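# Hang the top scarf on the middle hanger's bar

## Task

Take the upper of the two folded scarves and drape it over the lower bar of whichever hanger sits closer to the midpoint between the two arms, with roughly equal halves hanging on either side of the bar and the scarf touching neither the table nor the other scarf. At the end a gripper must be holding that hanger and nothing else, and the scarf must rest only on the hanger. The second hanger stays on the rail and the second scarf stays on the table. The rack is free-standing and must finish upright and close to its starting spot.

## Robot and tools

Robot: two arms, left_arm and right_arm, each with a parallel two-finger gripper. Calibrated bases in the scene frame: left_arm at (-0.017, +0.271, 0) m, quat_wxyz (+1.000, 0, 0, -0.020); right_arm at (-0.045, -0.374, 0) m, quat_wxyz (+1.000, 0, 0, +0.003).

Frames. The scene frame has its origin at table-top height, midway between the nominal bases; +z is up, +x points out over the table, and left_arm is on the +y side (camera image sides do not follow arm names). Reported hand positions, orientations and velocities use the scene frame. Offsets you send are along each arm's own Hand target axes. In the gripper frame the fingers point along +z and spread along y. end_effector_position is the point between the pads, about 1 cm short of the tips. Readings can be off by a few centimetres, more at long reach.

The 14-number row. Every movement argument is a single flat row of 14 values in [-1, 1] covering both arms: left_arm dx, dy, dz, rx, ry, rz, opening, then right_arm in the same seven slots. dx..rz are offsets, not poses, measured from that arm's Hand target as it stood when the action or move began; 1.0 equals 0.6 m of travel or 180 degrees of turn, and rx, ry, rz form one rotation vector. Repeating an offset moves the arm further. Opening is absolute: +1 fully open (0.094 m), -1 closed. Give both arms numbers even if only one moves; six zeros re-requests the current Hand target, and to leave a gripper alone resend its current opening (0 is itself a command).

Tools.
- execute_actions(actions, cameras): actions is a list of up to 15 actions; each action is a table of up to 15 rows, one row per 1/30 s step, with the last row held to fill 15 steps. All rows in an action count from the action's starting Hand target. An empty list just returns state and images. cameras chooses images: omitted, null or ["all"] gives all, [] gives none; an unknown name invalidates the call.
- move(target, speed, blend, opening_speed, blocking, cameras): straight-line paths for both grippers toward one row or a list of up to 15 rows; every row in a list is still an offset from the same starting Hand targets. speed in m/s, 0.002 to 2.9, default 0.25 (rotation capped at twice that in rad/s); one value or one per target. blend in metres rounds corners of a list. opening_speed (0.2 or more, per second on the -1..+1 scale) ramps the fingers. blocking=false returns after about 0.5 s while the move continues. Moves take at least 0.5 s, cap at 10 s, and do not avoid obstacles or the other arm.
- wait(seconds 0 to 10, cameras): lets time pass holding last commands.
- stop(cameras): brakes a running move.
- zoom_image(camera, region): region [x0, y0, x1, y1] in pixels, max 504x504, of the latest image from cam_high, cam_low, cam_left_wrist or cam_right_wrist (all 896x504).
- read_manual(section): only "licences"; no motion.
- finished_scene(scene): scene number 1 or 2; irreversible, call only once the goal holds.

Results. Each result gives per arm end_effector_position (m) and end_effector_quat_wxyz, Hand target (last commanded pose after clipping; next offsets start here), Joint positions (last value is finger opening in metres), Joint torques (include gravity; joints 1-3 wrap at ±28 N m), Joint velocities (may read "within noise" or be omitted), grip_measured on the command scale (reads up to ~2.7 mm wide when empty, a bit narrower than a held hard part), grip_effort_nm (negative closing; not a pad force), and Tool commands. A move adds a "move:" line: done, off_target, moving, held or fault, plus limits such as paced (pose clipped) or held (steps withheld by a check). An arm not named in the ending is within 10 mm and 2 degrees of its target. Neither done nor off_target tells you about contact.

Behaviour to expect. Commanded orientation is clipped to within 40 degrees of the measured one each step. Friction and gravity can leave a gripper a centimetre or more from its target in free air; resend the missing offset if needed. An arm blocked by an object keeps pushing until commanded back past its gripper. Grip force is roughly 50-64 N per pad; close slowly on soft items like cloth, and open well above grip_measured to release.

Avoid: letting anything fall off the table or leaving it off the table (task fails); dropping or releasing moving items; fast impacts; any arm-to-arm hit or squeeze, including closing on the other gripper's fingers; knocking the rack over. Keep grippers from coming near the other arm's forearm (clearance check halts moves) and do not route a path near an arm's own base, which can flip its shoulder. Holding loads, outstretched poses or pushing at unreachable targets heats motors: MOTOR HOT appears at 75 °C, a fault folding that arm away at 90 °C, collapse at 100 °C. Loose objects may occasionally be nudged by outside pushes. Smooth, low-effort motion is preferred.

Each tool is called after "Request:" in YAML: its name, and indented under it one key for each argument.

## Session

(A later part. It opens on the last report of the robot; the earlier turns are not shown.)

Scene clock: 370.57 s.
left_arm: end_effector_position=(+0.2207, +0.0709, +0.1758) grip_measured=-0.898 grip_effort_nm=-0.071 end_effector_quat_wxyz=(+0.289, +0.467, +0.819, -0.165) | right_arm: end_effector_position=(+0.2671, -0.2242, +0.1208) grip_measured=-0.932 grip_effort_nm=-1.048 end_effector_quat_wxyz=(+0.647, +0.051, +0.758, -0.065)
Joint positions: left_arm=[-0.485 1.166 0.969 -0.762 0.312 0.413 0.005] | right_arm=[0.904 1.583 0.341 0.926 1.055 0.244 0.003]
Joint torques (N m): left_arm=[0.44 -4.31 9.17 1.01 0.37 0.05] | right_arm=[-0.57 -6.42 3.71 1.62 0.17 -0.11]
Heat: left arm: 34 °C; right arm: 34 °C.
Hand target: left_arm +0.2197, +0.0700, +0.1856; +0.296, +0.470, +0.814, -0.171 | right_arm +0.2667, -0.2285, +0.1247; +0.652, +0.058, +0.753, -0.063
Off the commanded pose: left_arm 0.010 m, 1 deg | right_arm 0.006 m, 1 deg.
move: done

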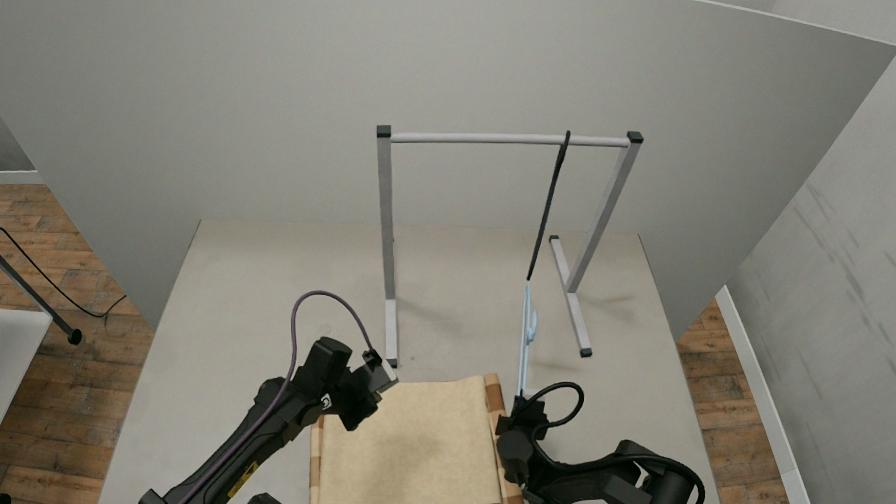

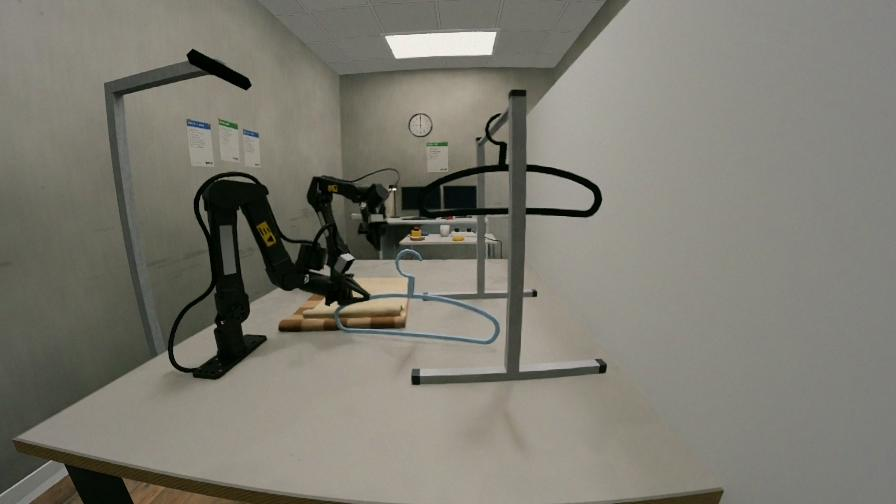

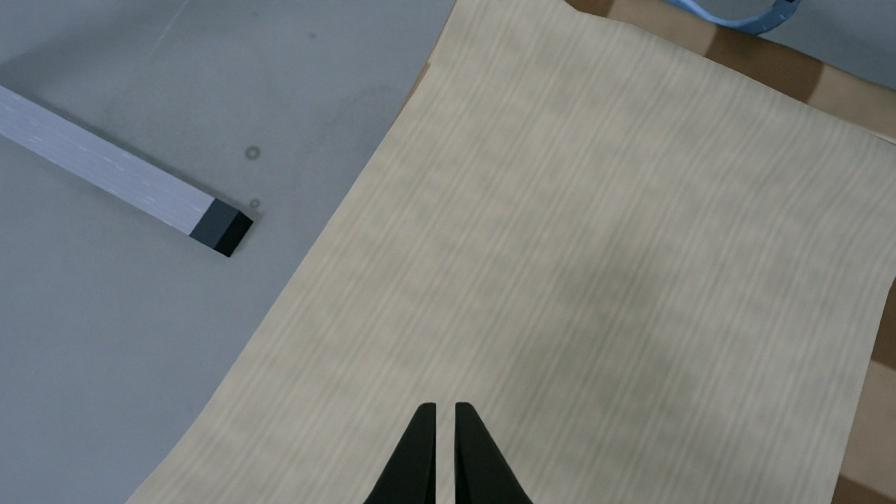

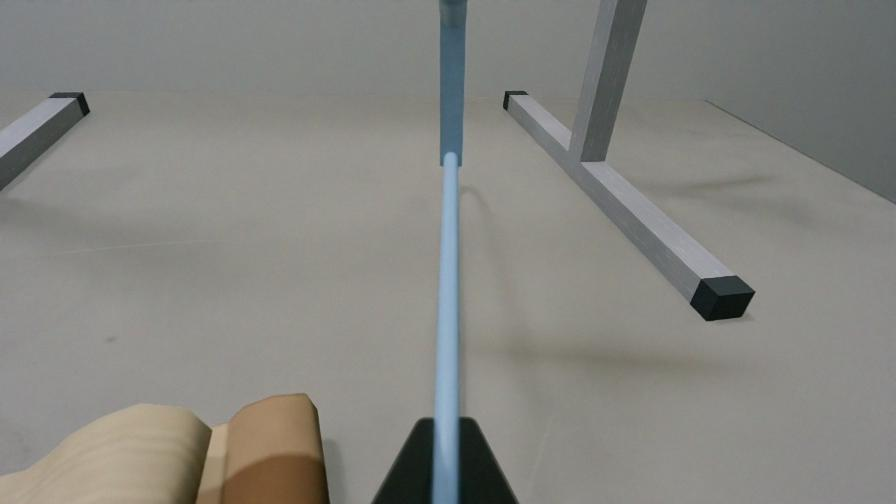

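Request:
move:
  target: [0,0,0,0,0,0,-0.9,0.004,0.186,-0.03,-0.053,0,0,-0.95]
  speed: 0.1
  cameras: ["cam_low"]

Request:
move:
  target: [0,0,0,0,0,0,-0.9,-0.004,-0.15,0,0,0,0,-0.95]
  speed: 0.1

Request:
zoom_image:
  camera: "cam_high"
  region: [280, 340, 560, 504]

Request:
zoom_image:
  camera: "cam_low"
  region: [270, 270, 450, 360]

Scene clock: 373.27 s.
left_arm: end_effector_position=(+0.2206, +0.0709, +0.1758) grip_measured=-0.898 grip_effort_nm=-0.071 end_effector_quat_wxyz=(+0.289, +0.467, +0.819, -0.165) | right_arm: end_effector_position=(+0.2667, -0.1496, +0.1179) grip_measured=-0.922 grip_effort_nm=-1.053 end_effector_quat_wxyz=(+0.648, -0.008, +0.758, -0.078)
Joint positions: left_arm=[-0.485 1.166 0.969 -0.763 0.312 0.413 0.005] | right_arm=[1.052 1.764 0.553 0.847 1.142 0.204 0.004]
Joint torques (N m): left_arm=[0.49 -4.31 9.16 1.02 0.37 0.06] | right_arm=[2.97 -5.46 8.9 1.67 -0.44 0.69]
Heat: left arm: 34 °C; right arm: 34 °C.
Hand target: left_arm +0.2197, +0.0700, +0.1856; +0.296, +0.470, +0.814, -0.171 | right_arm +0.2678, -0.1155, +0.1228; +0.655, +0.004, +0.756, +0.000
Off the commanded pose: left_arm 0.010 m, 1 deg | right_arm 0.035 m, 9 deg.
move: off_target (right_arm)

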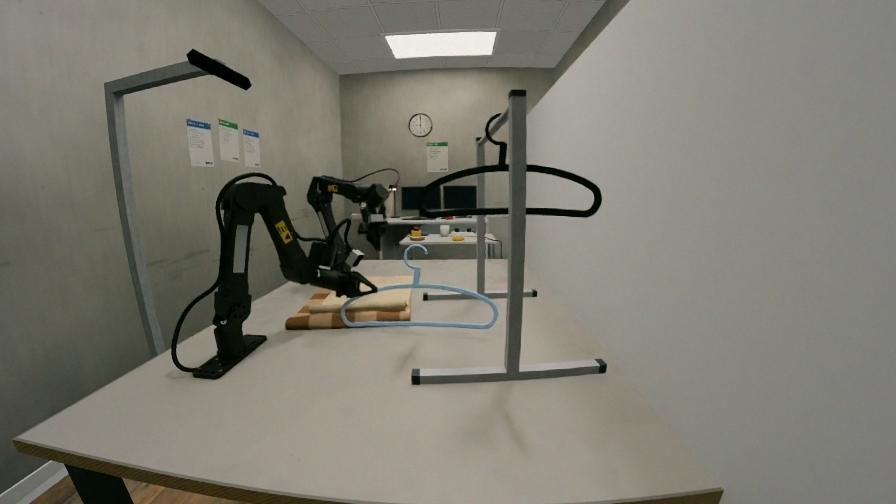

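Scene clock: 374.90 s.
left_arm: end_effector_position=(+0.2206, +0.0709, +0.1758) grip_measured=-0.898 grip_effort_nm=-0.071 end_effector_quat_wxyz=(+0.289, +0.467, +0.819, -0.165) | right_arm: end_effector_position=(+0.2682, -0.2025, +0.1179) grip_measured=-0.932 grip_effort_nm=-1.038 end_effector_quat_wxyz=(+0.648, -0.002, +0.761, -0.008)
Joint positions: left_arm=[-0.485 1.166 0.969 -0.763 0.312 0.413 0.005] | right_arm=[0.891 1.594 0.307 1.032 0.89 0.186 0.003]
Joint torques (N m): left_arm=[0.44 -4.31 9.16 1.02 0.37 0.06] | right_arm=[-0.58 -7.42 3.54 1.68 0.04 -0.08]
Heat: left arm: 33 °C; right arm: 34 °C.
Hand target: left_arm +0.2197, +0.0700, +0.1856; +0.296, +0.470, +0.814, -0.171 | right_arm +0.2676, -0.2056, +0.1248; +0.655, +0.004, +0.756, +0.000
Off the commanded pose: left_arm 0.010 m, 1 deg | right_arm 0.008 m, 1 deg.
move: done

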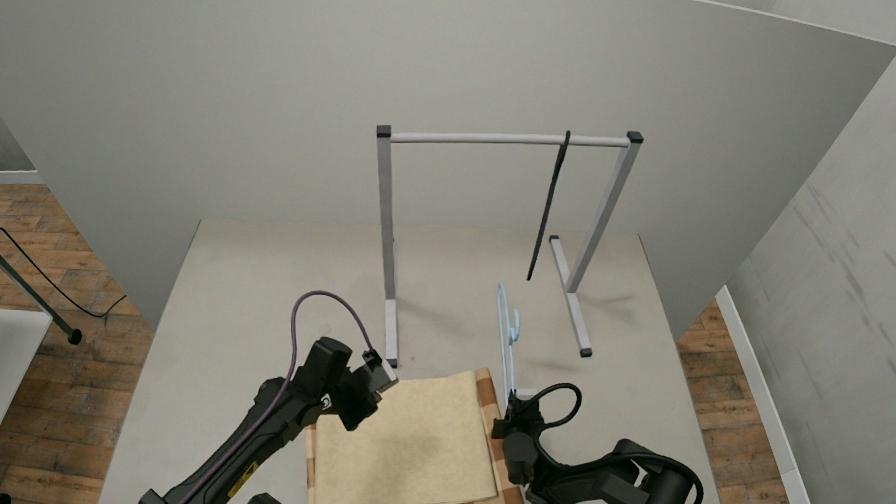

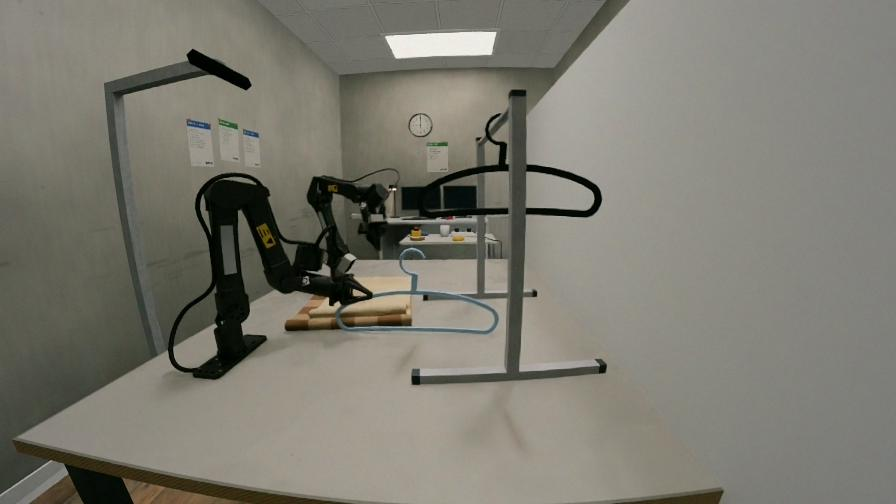

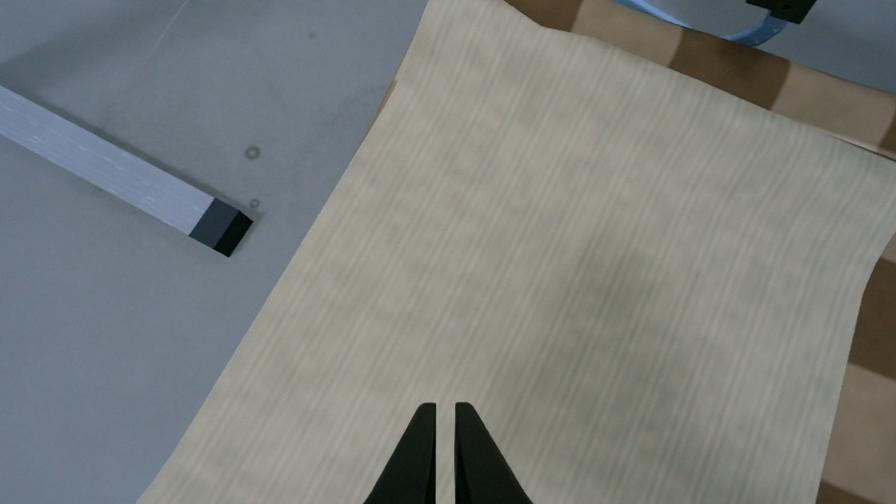

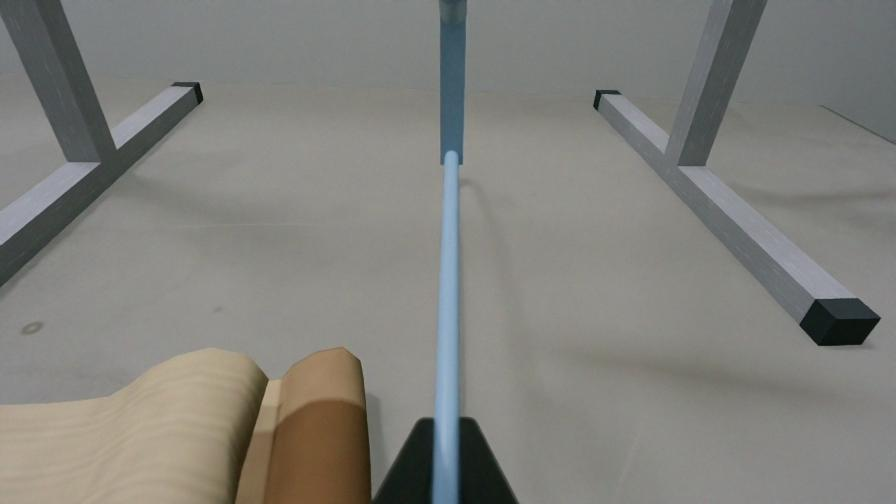

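Scaled by 1.800.

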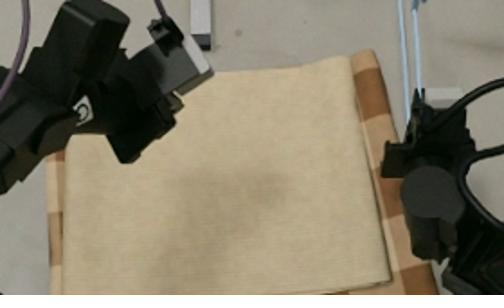

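Scaled by 2.800.

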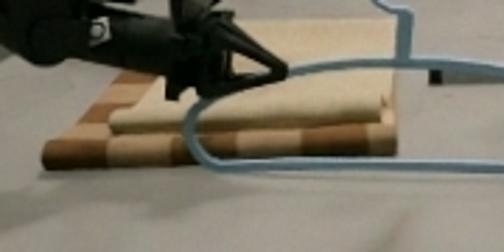

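Request:
move:
  target:
    - [0,0,0,0,0,0,-0.9,-0.0354,-0.22,0.0117,0,0,0,-0.95]
    - [-0.173,-0.2004,0.2454,-0.1335,0.1941,-0.3669,0.17,-0.0354,-0.22,0.0117,0,0,0,-0.95]
  speed: 0.2

Request:
zoom_image:
  camera: "cam_high"
  region: [280, 340, 560, 504]

Request:
zoom_image:
  camera: "cam_low"
  region: [270, 270, 450, 360]

Scene clock: 385.27 s.
left_arm: end_effector_position=(+0.2049, -0.1376, +0.1423) grip_measured=+0.168 grip_effort_nm=0.105 end_effector_quat_wxyz=(+0.023, -0.077, +0.996, -0.041) | right_arm: end_effector_position=(+0.2761, -0.3363, +0.1330) grip_measured=-0.932 grip_effort_nm=-1.048 end_effector_quat_wxyz=(+0.640, +0.002, +0.768, -0.002)
Joint positions: left_arm=[-1.038 2.334 2.419 -1.562 -0.008 -1.232 0.055] | right_arm=[0.246 1.1 0.089 0.823 0.253 0.047 0.003]
Joint torques (N m): left_arm=[-0.43 -10.44 8.7 0.19 0.08 -0.09] | right_arm=[-0.7 -4.08 6.41 1.88 -0.02 -0.09]
Heat: left arm: 34 °C; right arm: 34 °C.
Hand target: left_arm +0.2025, -0.1410, +0.1397; +0.000, -0.078, +0.997, +0.000 | right_arm +0.2767, -0.3378, +0.1443; +0.655, +0.004, +0.756, -0.001
Off the commanded pose: left_arm 0.005 m, 5 deg | right_arm 0.011 m, 2 deg.
joint sent to its limit (left arm) — joint 4 (wrist pitch), lower limit. The joint targets are off in orientation, not in position.
move: off_target (left_arm, right_arm); target 2's new opening was sent with left_arm's hand 0.005 m and 5 deg from that target

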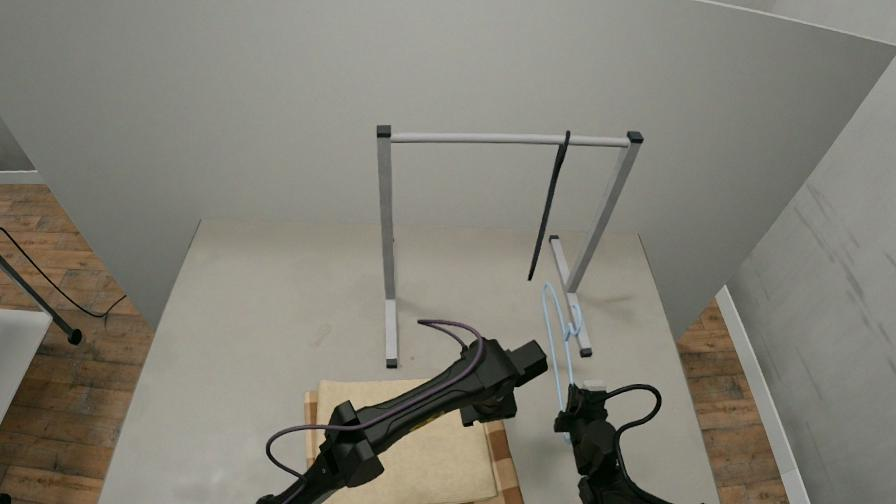

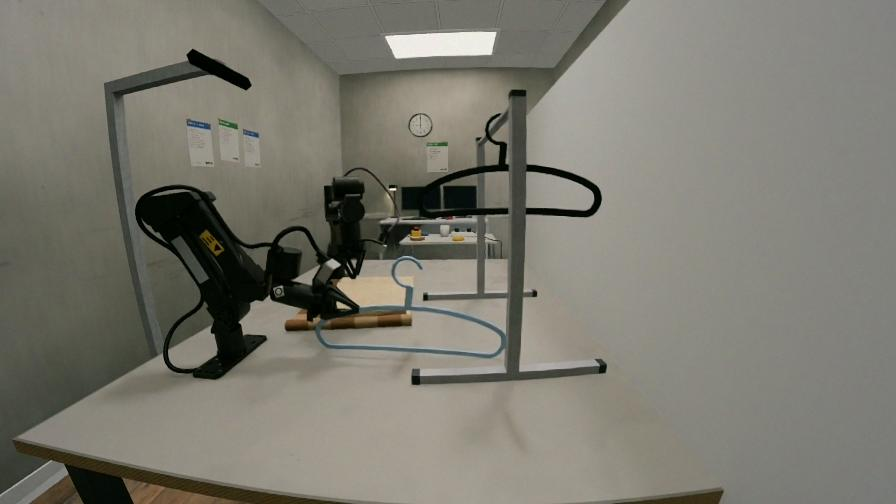

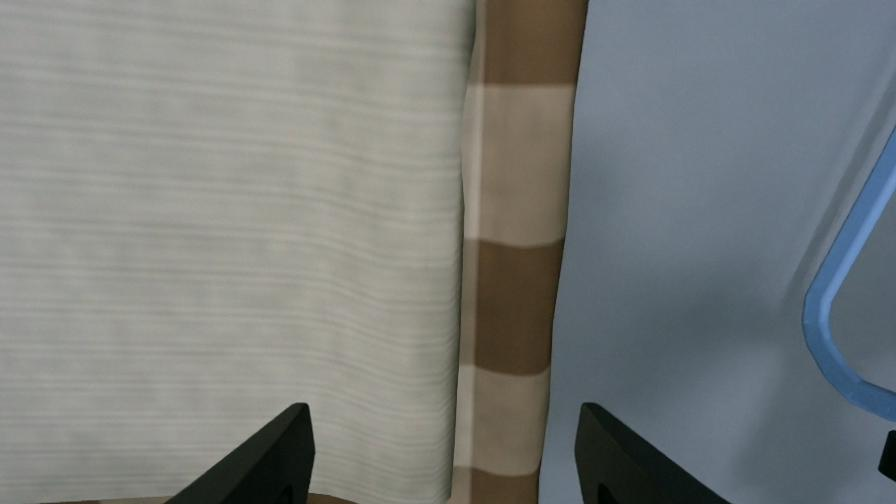

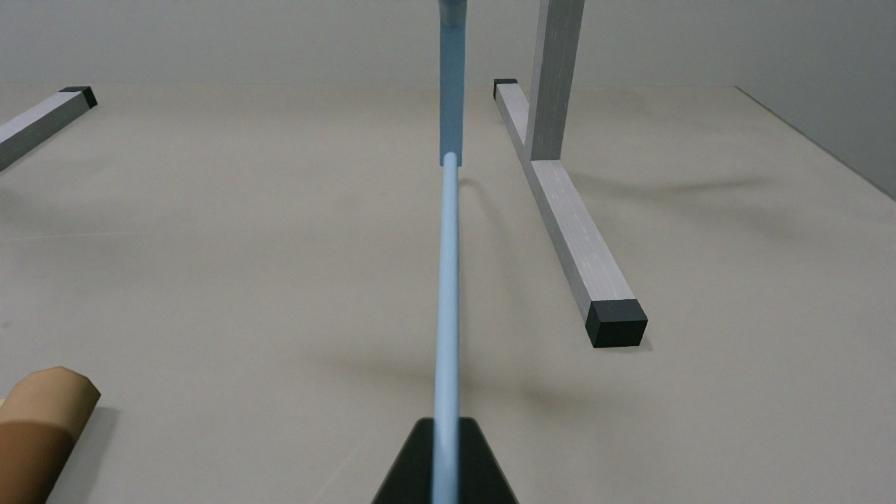

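Scaled by 1.800.

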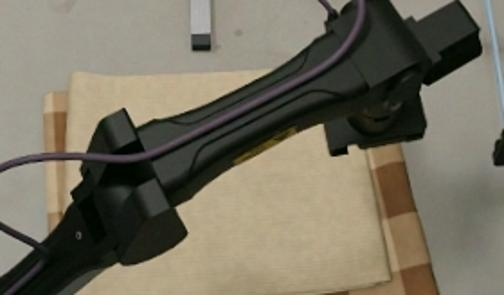

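Scaled by 2.800.

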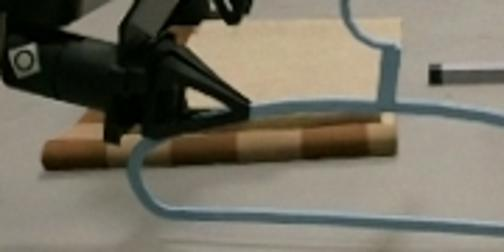

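Request:
move:
  target: [0,0,0.158,0,0,0,0.17,0,0,0,0,0,0,-0.95]
  speed: 0.08

Request:
zoom_image:
  camera: "cam_low"
  region: [300, 260, 440, 340]

Scene clock: 388.53 s.
left_arm: end_effector_position=(+0.2073, -0.1425, +0.0576) grip_measured=+0.168 grip_effort_nm=0.105 end_effector_quat_wxyz=(+0.009, -0.077, +0.997, -0.012) | right_arm: end_effector_position=(+0.2761, -0.3363, +0.1330) grip_measured=-0.932 grip_effort_nm=-1.048 end_effector_quat_wxyz=(+0.640, +0.002, +0.768, -0.002)
Joint positions: left_arm=[-1.038 2.377 2.155 -1.319 -0.007 -1.232 0.055] | right_arm=[0.246 1.1 0.089 0.823 0.253 0.047 0.003]
Joint torques (N m): left_arm=[-0.4 -11.18 5.33 0.22 0.08 -0.08] | right_arm=[-0.7 -4.07 6.41 1.88 -0.02 -0.08]
Heat: left arm: 35 °C; right arm: 35 °C.
Hand target: left_arm +0.2026, -0.1411, +0.0450; +0.000, -0.078, +0.997, -0.001 | right_arm +0.2768, -0.3377, +0.1443; +0.655, +0.004, +0.756, +0.000
Off the commanded pose: left_arm 0.014 m, 2 deg | right_arm 0.011 m, 2 deg.
move: off_target (left_arm, right_arm)

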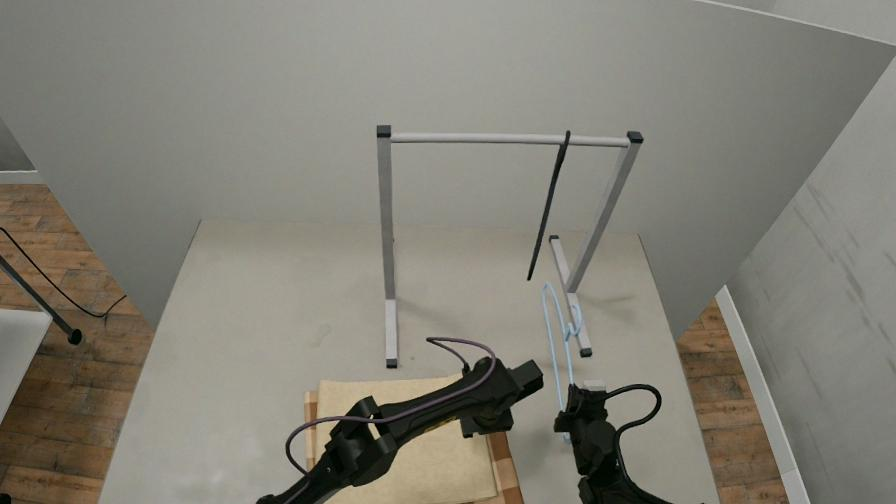

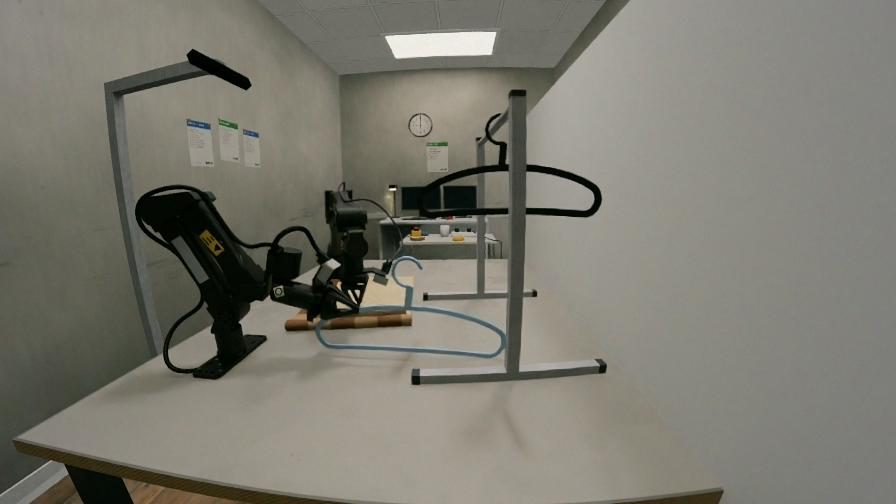

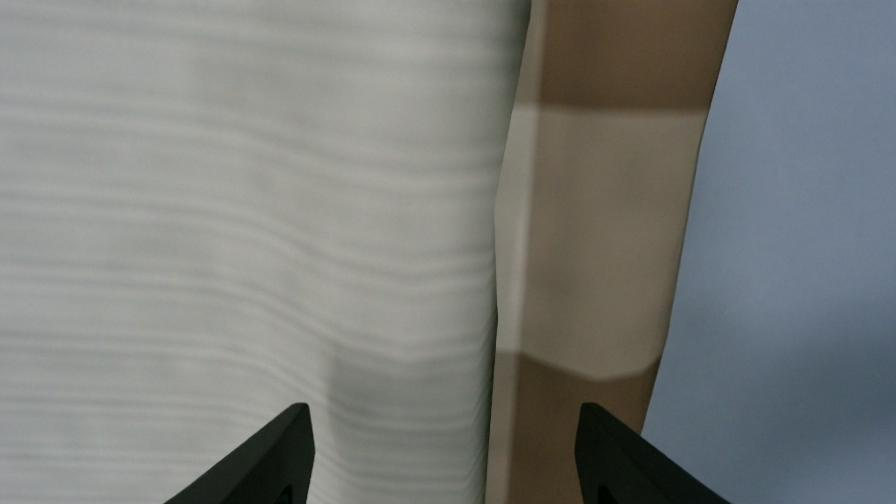

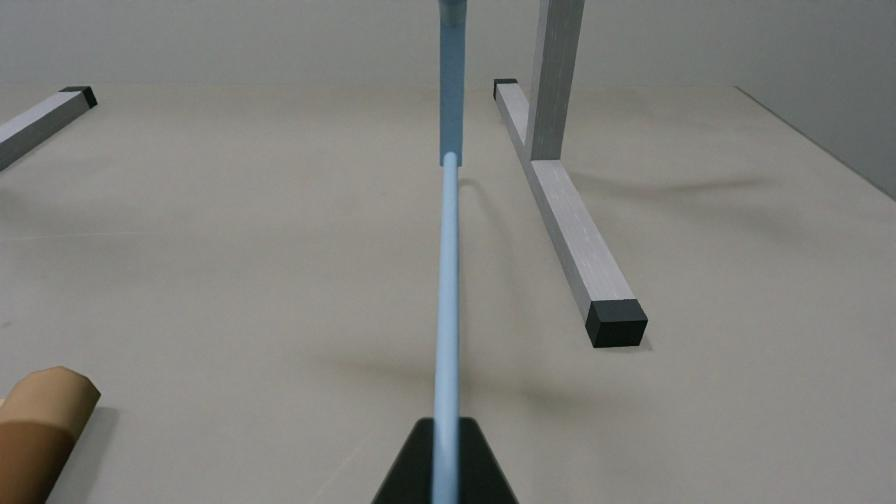

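Scaled by 3.600.

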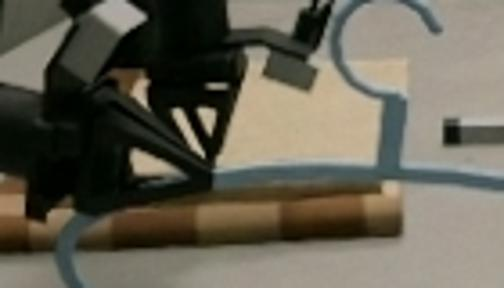

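Request:
move:
  target: [0,0.01,0.045,0,0,0,0.17,0,0,0,0,0,0,-0.95]
  speed: 0.05

Request:
zoom_image:
  camera: "cam_low"
  region: [300, 260, 440, 340]

Scene clock: 389.77 s.
left_arm: end_effector_position=(+0.2036, -0.1356, +0.0281) grip_measured=+0.168 grip_effort_nm=0.105 end_effector_quat_wxyz=(+0.004, -0.077, +0.997, -0.001) | right_arm: end_effector_position=(+0.2761, -0.3363, +0.1330) grip_measured=-0.932 grip_effort_nm=-1.048 end_effector_quat_wxyz=(+0.640, +0.002, +0.768, -0.002)
Joint positions: left_arm=[-1.038 2.375 2.034 -1.225 -0.007 -1.232 0.055] | right_arm=[0.246 1.1 0.089 0.823 0.253 0.047 0.003]
Joint torques (N m): left_arm=[-0.08 -12.21 3.88 0.47 0.08 -0.04] | right_arm=[-0.72 -4.08 6.41 1.88 -0.02 -0.09]
Heat: left arm: 36 °C; right arm: 35 °C.
Hand target: left_arm +0.2016, -0.1351, +0.0178; +0.000, -0.078, +0.997, +0.000 | right_arm +0.2768, -0.3377, +0.1443; +0.655, +0.004, +0.756, +0.000
Off the commanded pose: left_arm 0.010 m, 0 deg | right_arm 0.011 m, 2 deg.
move: off_target (right_arm)

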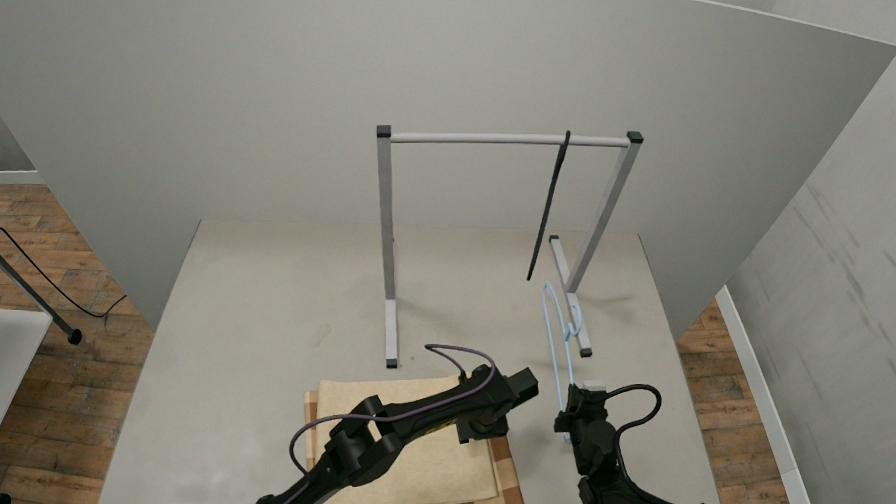

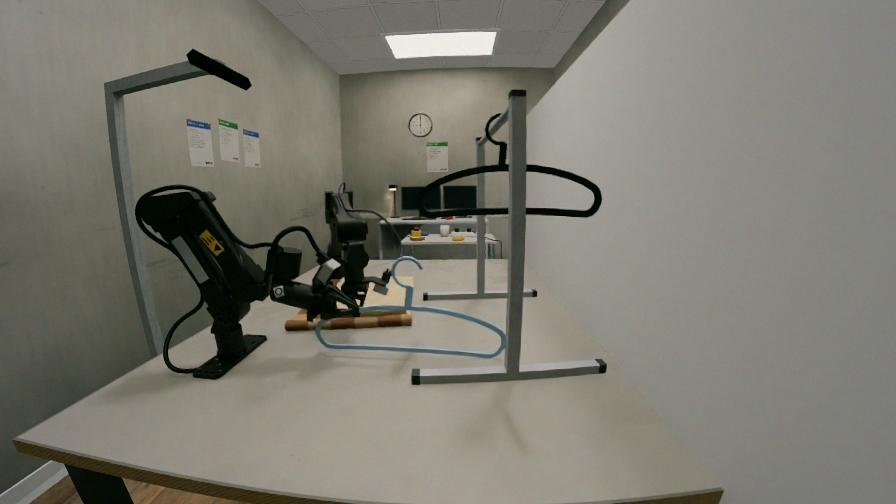

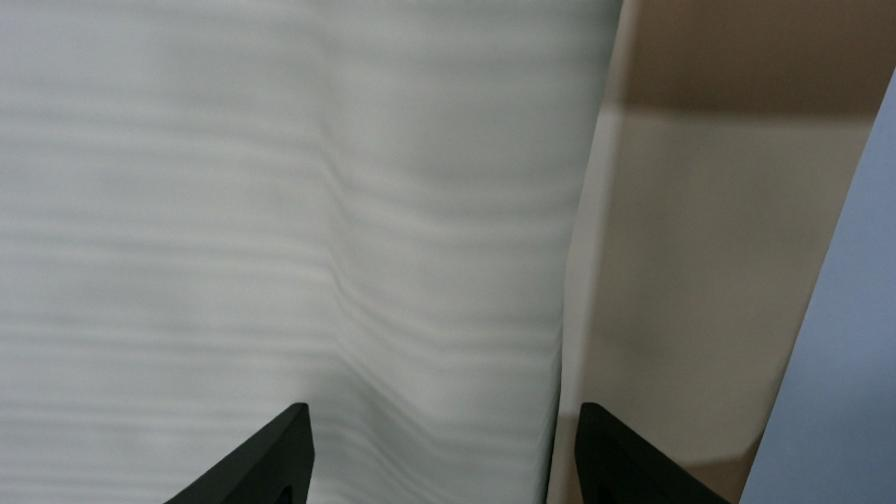

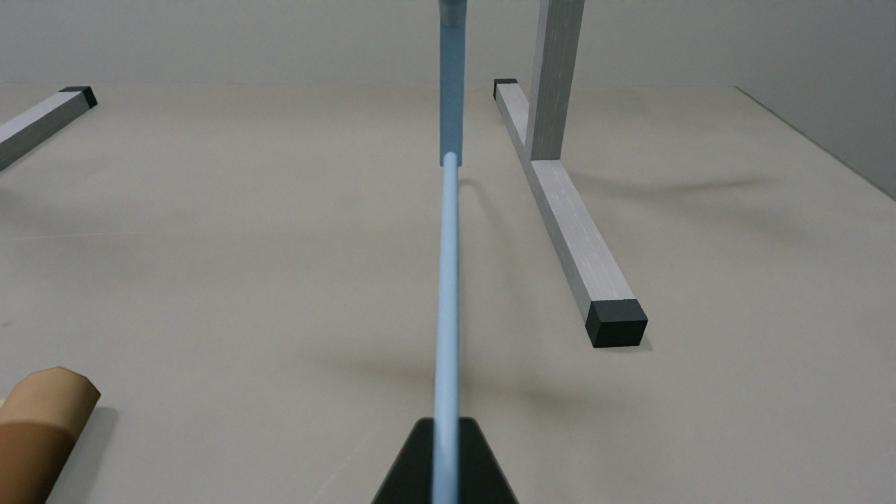

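Scaled by 3.600.

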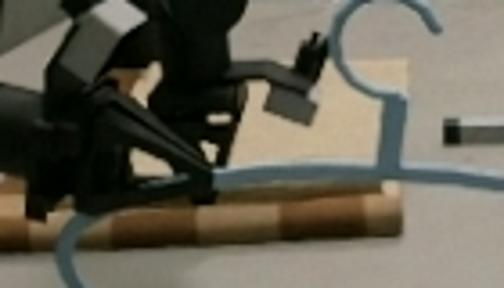

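Request:
move:
  target:
    - [0,0,-0.01,0,0,0,0.17,0,0,0,0,0,0,-0.95]
    - [0,0,-0.01,0,0,0,-0.5,0,0,0,0,0,0,-0.95]
  speed: 0.05
  opening_speed: 0.4

Request:
zoom_image:
  camera: "cam_low"
  region: [300, 260, 440, 340]

Scene clock: 392.83 s.
left_arm: end_effector_position=(+0.2039, -0.1367, +0.0284) grip_measured=-0.497 grip_effort_nm=-0.149 end_effector_quat_wxyz=(+0.005, -0.077, +0.997, -0.004) | right_arm: end_effector_position=(+0.2761, -0.3363, +0.1330) grip_measured=-0.932 grip_effort_nm=-1.053 end_effector_quat_wxyz=(+0.640, +0.002, +0.768, -0.002)
Joint positions: left_arm=[-1.038 2.374 2.034 -1.221 -0.006 -1.232 0.024] | right_arm=[0.246 1.1 0.089 0.823 0.253 0.047 0.003]
Joint torques (N m): left_arm=[-0.06 -12.46 5.3 0.24 0.06 -0.04] | right_arm=[-0.7 -4.07 6.41 1.88 -0.02 -0.09]
Heat: left arm: 37 °C; right arm: 35 °C.
Hand target: left_arm +0.2016, -0.1351, +0.0239; +0.000, -0.078, +0.997, +0.000 | right_arm +0.2768, -0.3377, +0.1443; +0.655, +0.004, +0.756, +0.000
Off the commanded pose: left_arm 0.005 m, 1 deg | right_arm 0.011 m, 2 deg.
move: off_target (right_arm)

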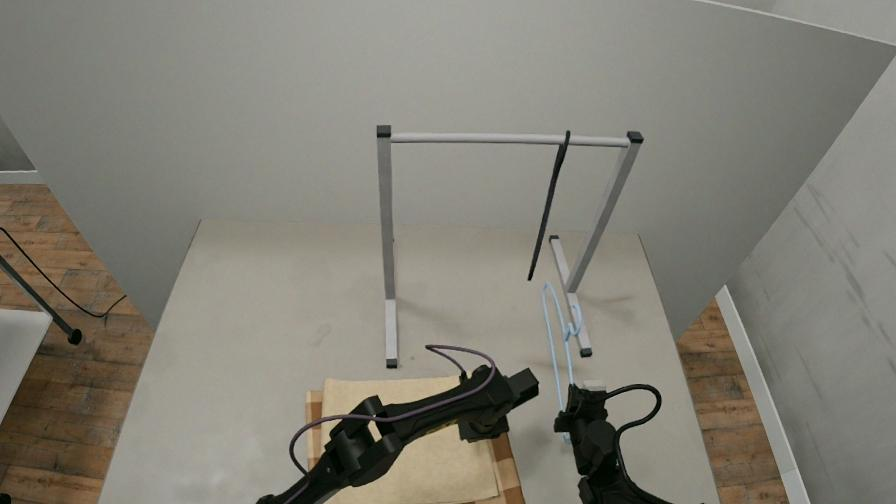

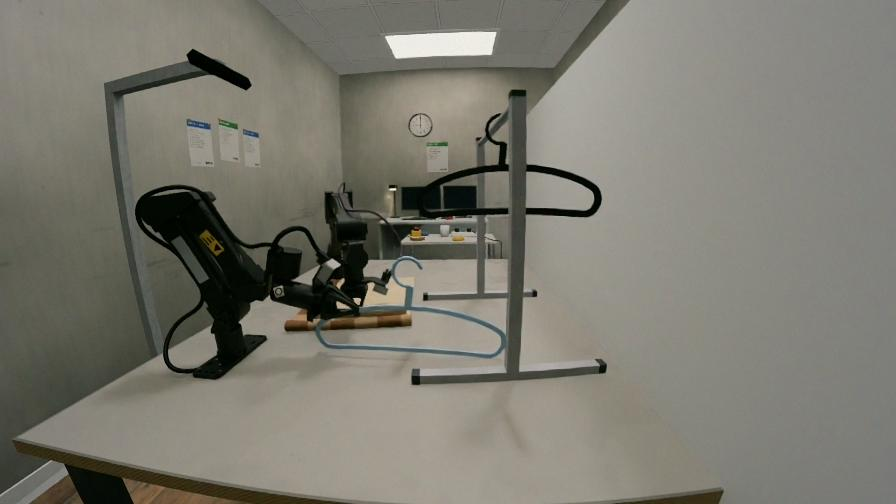

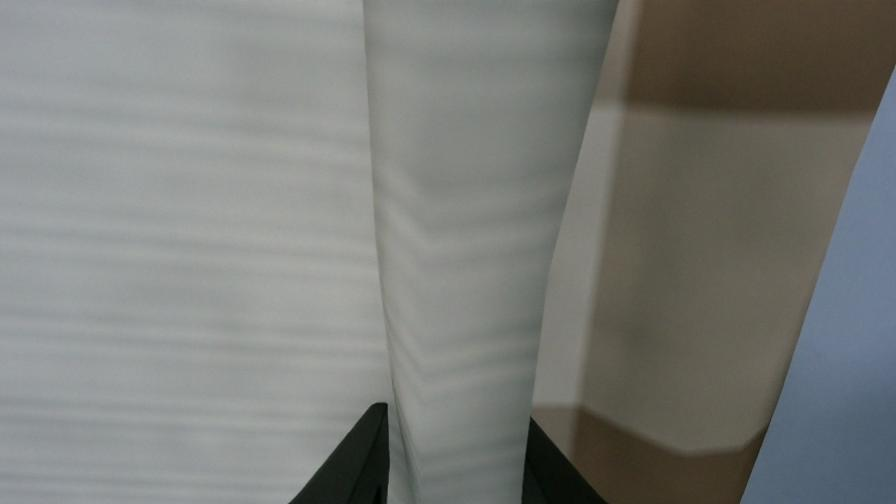

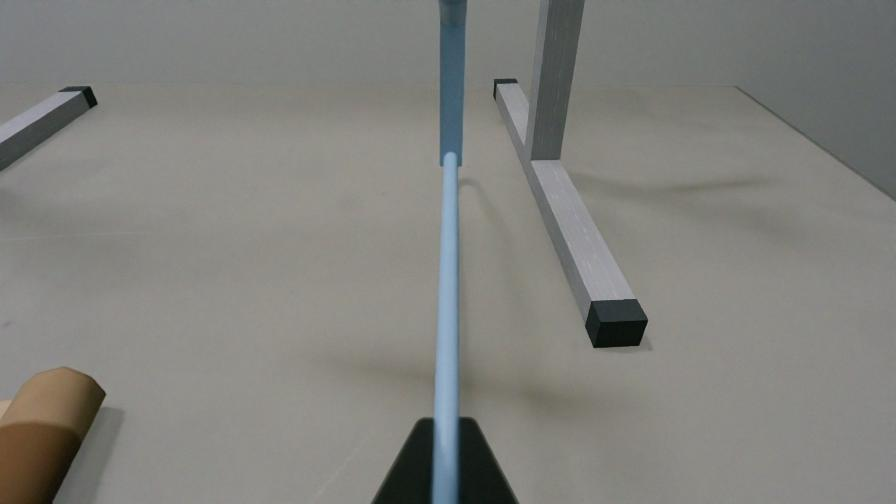

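Scaled by 3.600.

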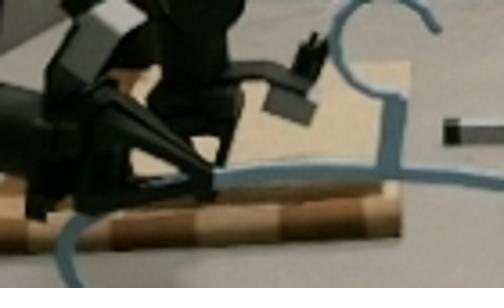

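Request:
move:
  target: [0,0,0,0,0,0,-0.85,0,0,0,0,0,0,-0.95]
  speed: 0.05
  opening_speed: 0.3

Request:
zoom_image:
  camera: "cam_left_wrist"
  region: [200, 150, 704, 504]

Scene clock: 394.67 s.
left_arm: end_effector_position=(+0.2060, -0.1414, +0.0309) grip_measured=-0.844 grip_effort_nm=-0.720 end_effector_quat_wxyz=(+0.009, -0.077, +0.997, -0.015) | right_arm: end_effector_position=(+0.2761, -0.3363, +0.1330) grip_measured=-0.932 grip_effort_nm=-1.043 end_effector_quat_wxyz=(+0.640, +0.002, +0.768, -0.002)
Joint positions: left_arm=[-1.038 2.369 2.034 -1.202 -0.004 -1.232 0.007] | right_arm=[0.246 1.1 0.089 0.823 0.253 0.047 0.003]
Joint torques (N m): left_arm=[-0.06 -11.89 5.35 0.1 0.04 -0.05] | right_arm=[-0.72 -4.07 6.41 1.89 -0.02 -0.09]
Heat: left arm: 38 °C; right arm: 35 °C.
Hand target: left_arm +0.2016, -0.1352, +0.0238; +0.000, -0.078, +0.997, +0.000 | right_arm +0.2768, -0.3377, +0.1443; +0.655, +0.004, +0.756, +0.000
Off the commanded pose: left_arm 0.010 m, 2 deg | right_arm 0.011 m, 2 deg.
move: off_target (right_arm)

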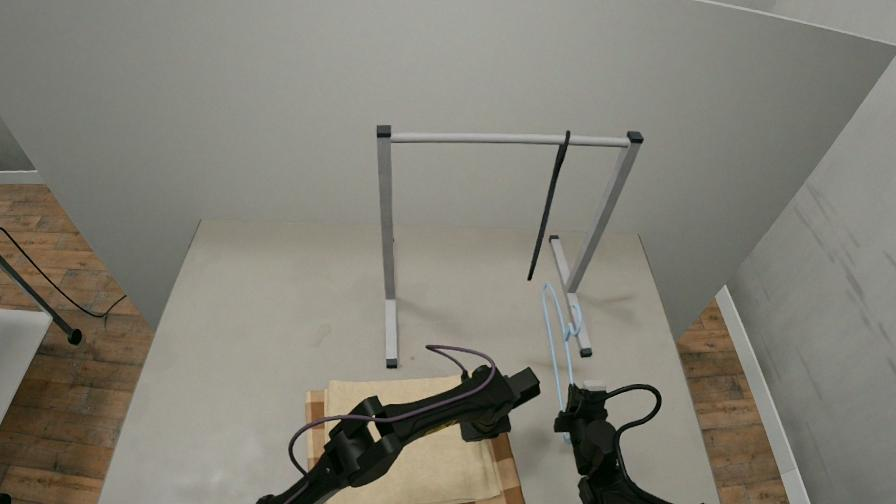

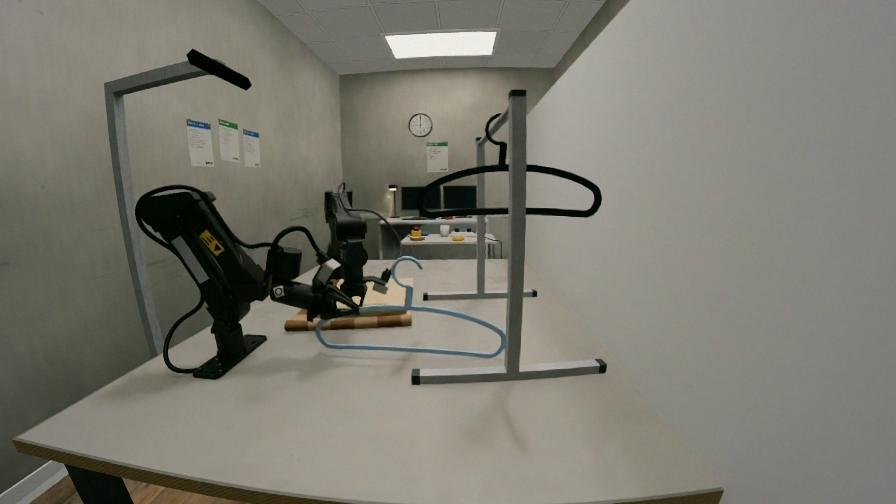

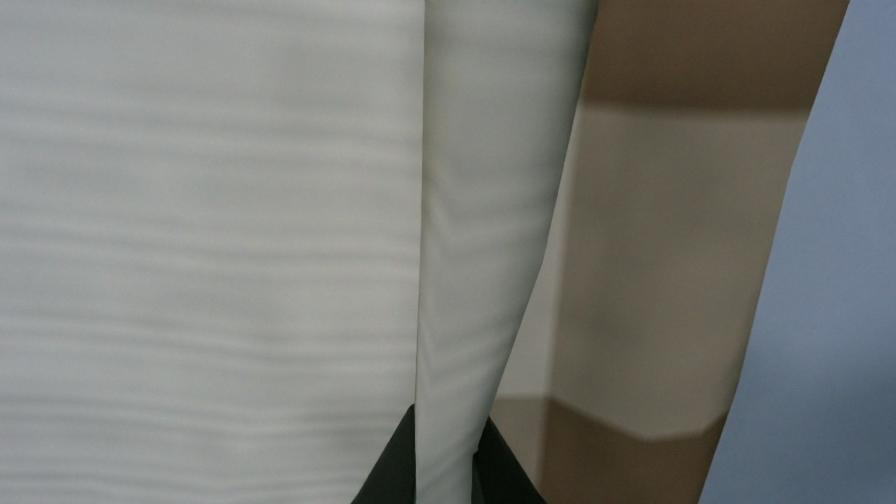

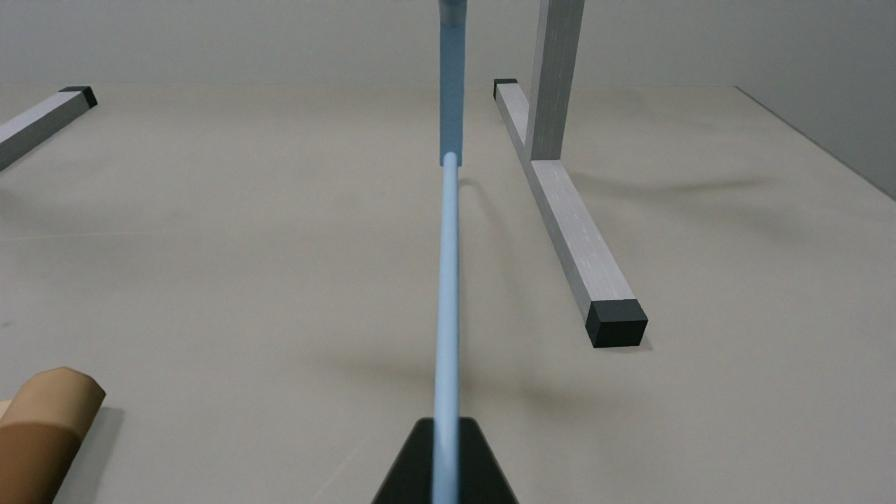

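Scaled by 1.000.

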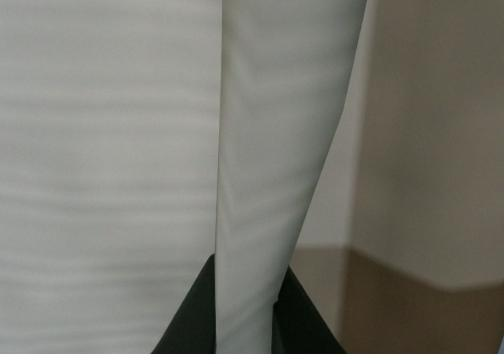

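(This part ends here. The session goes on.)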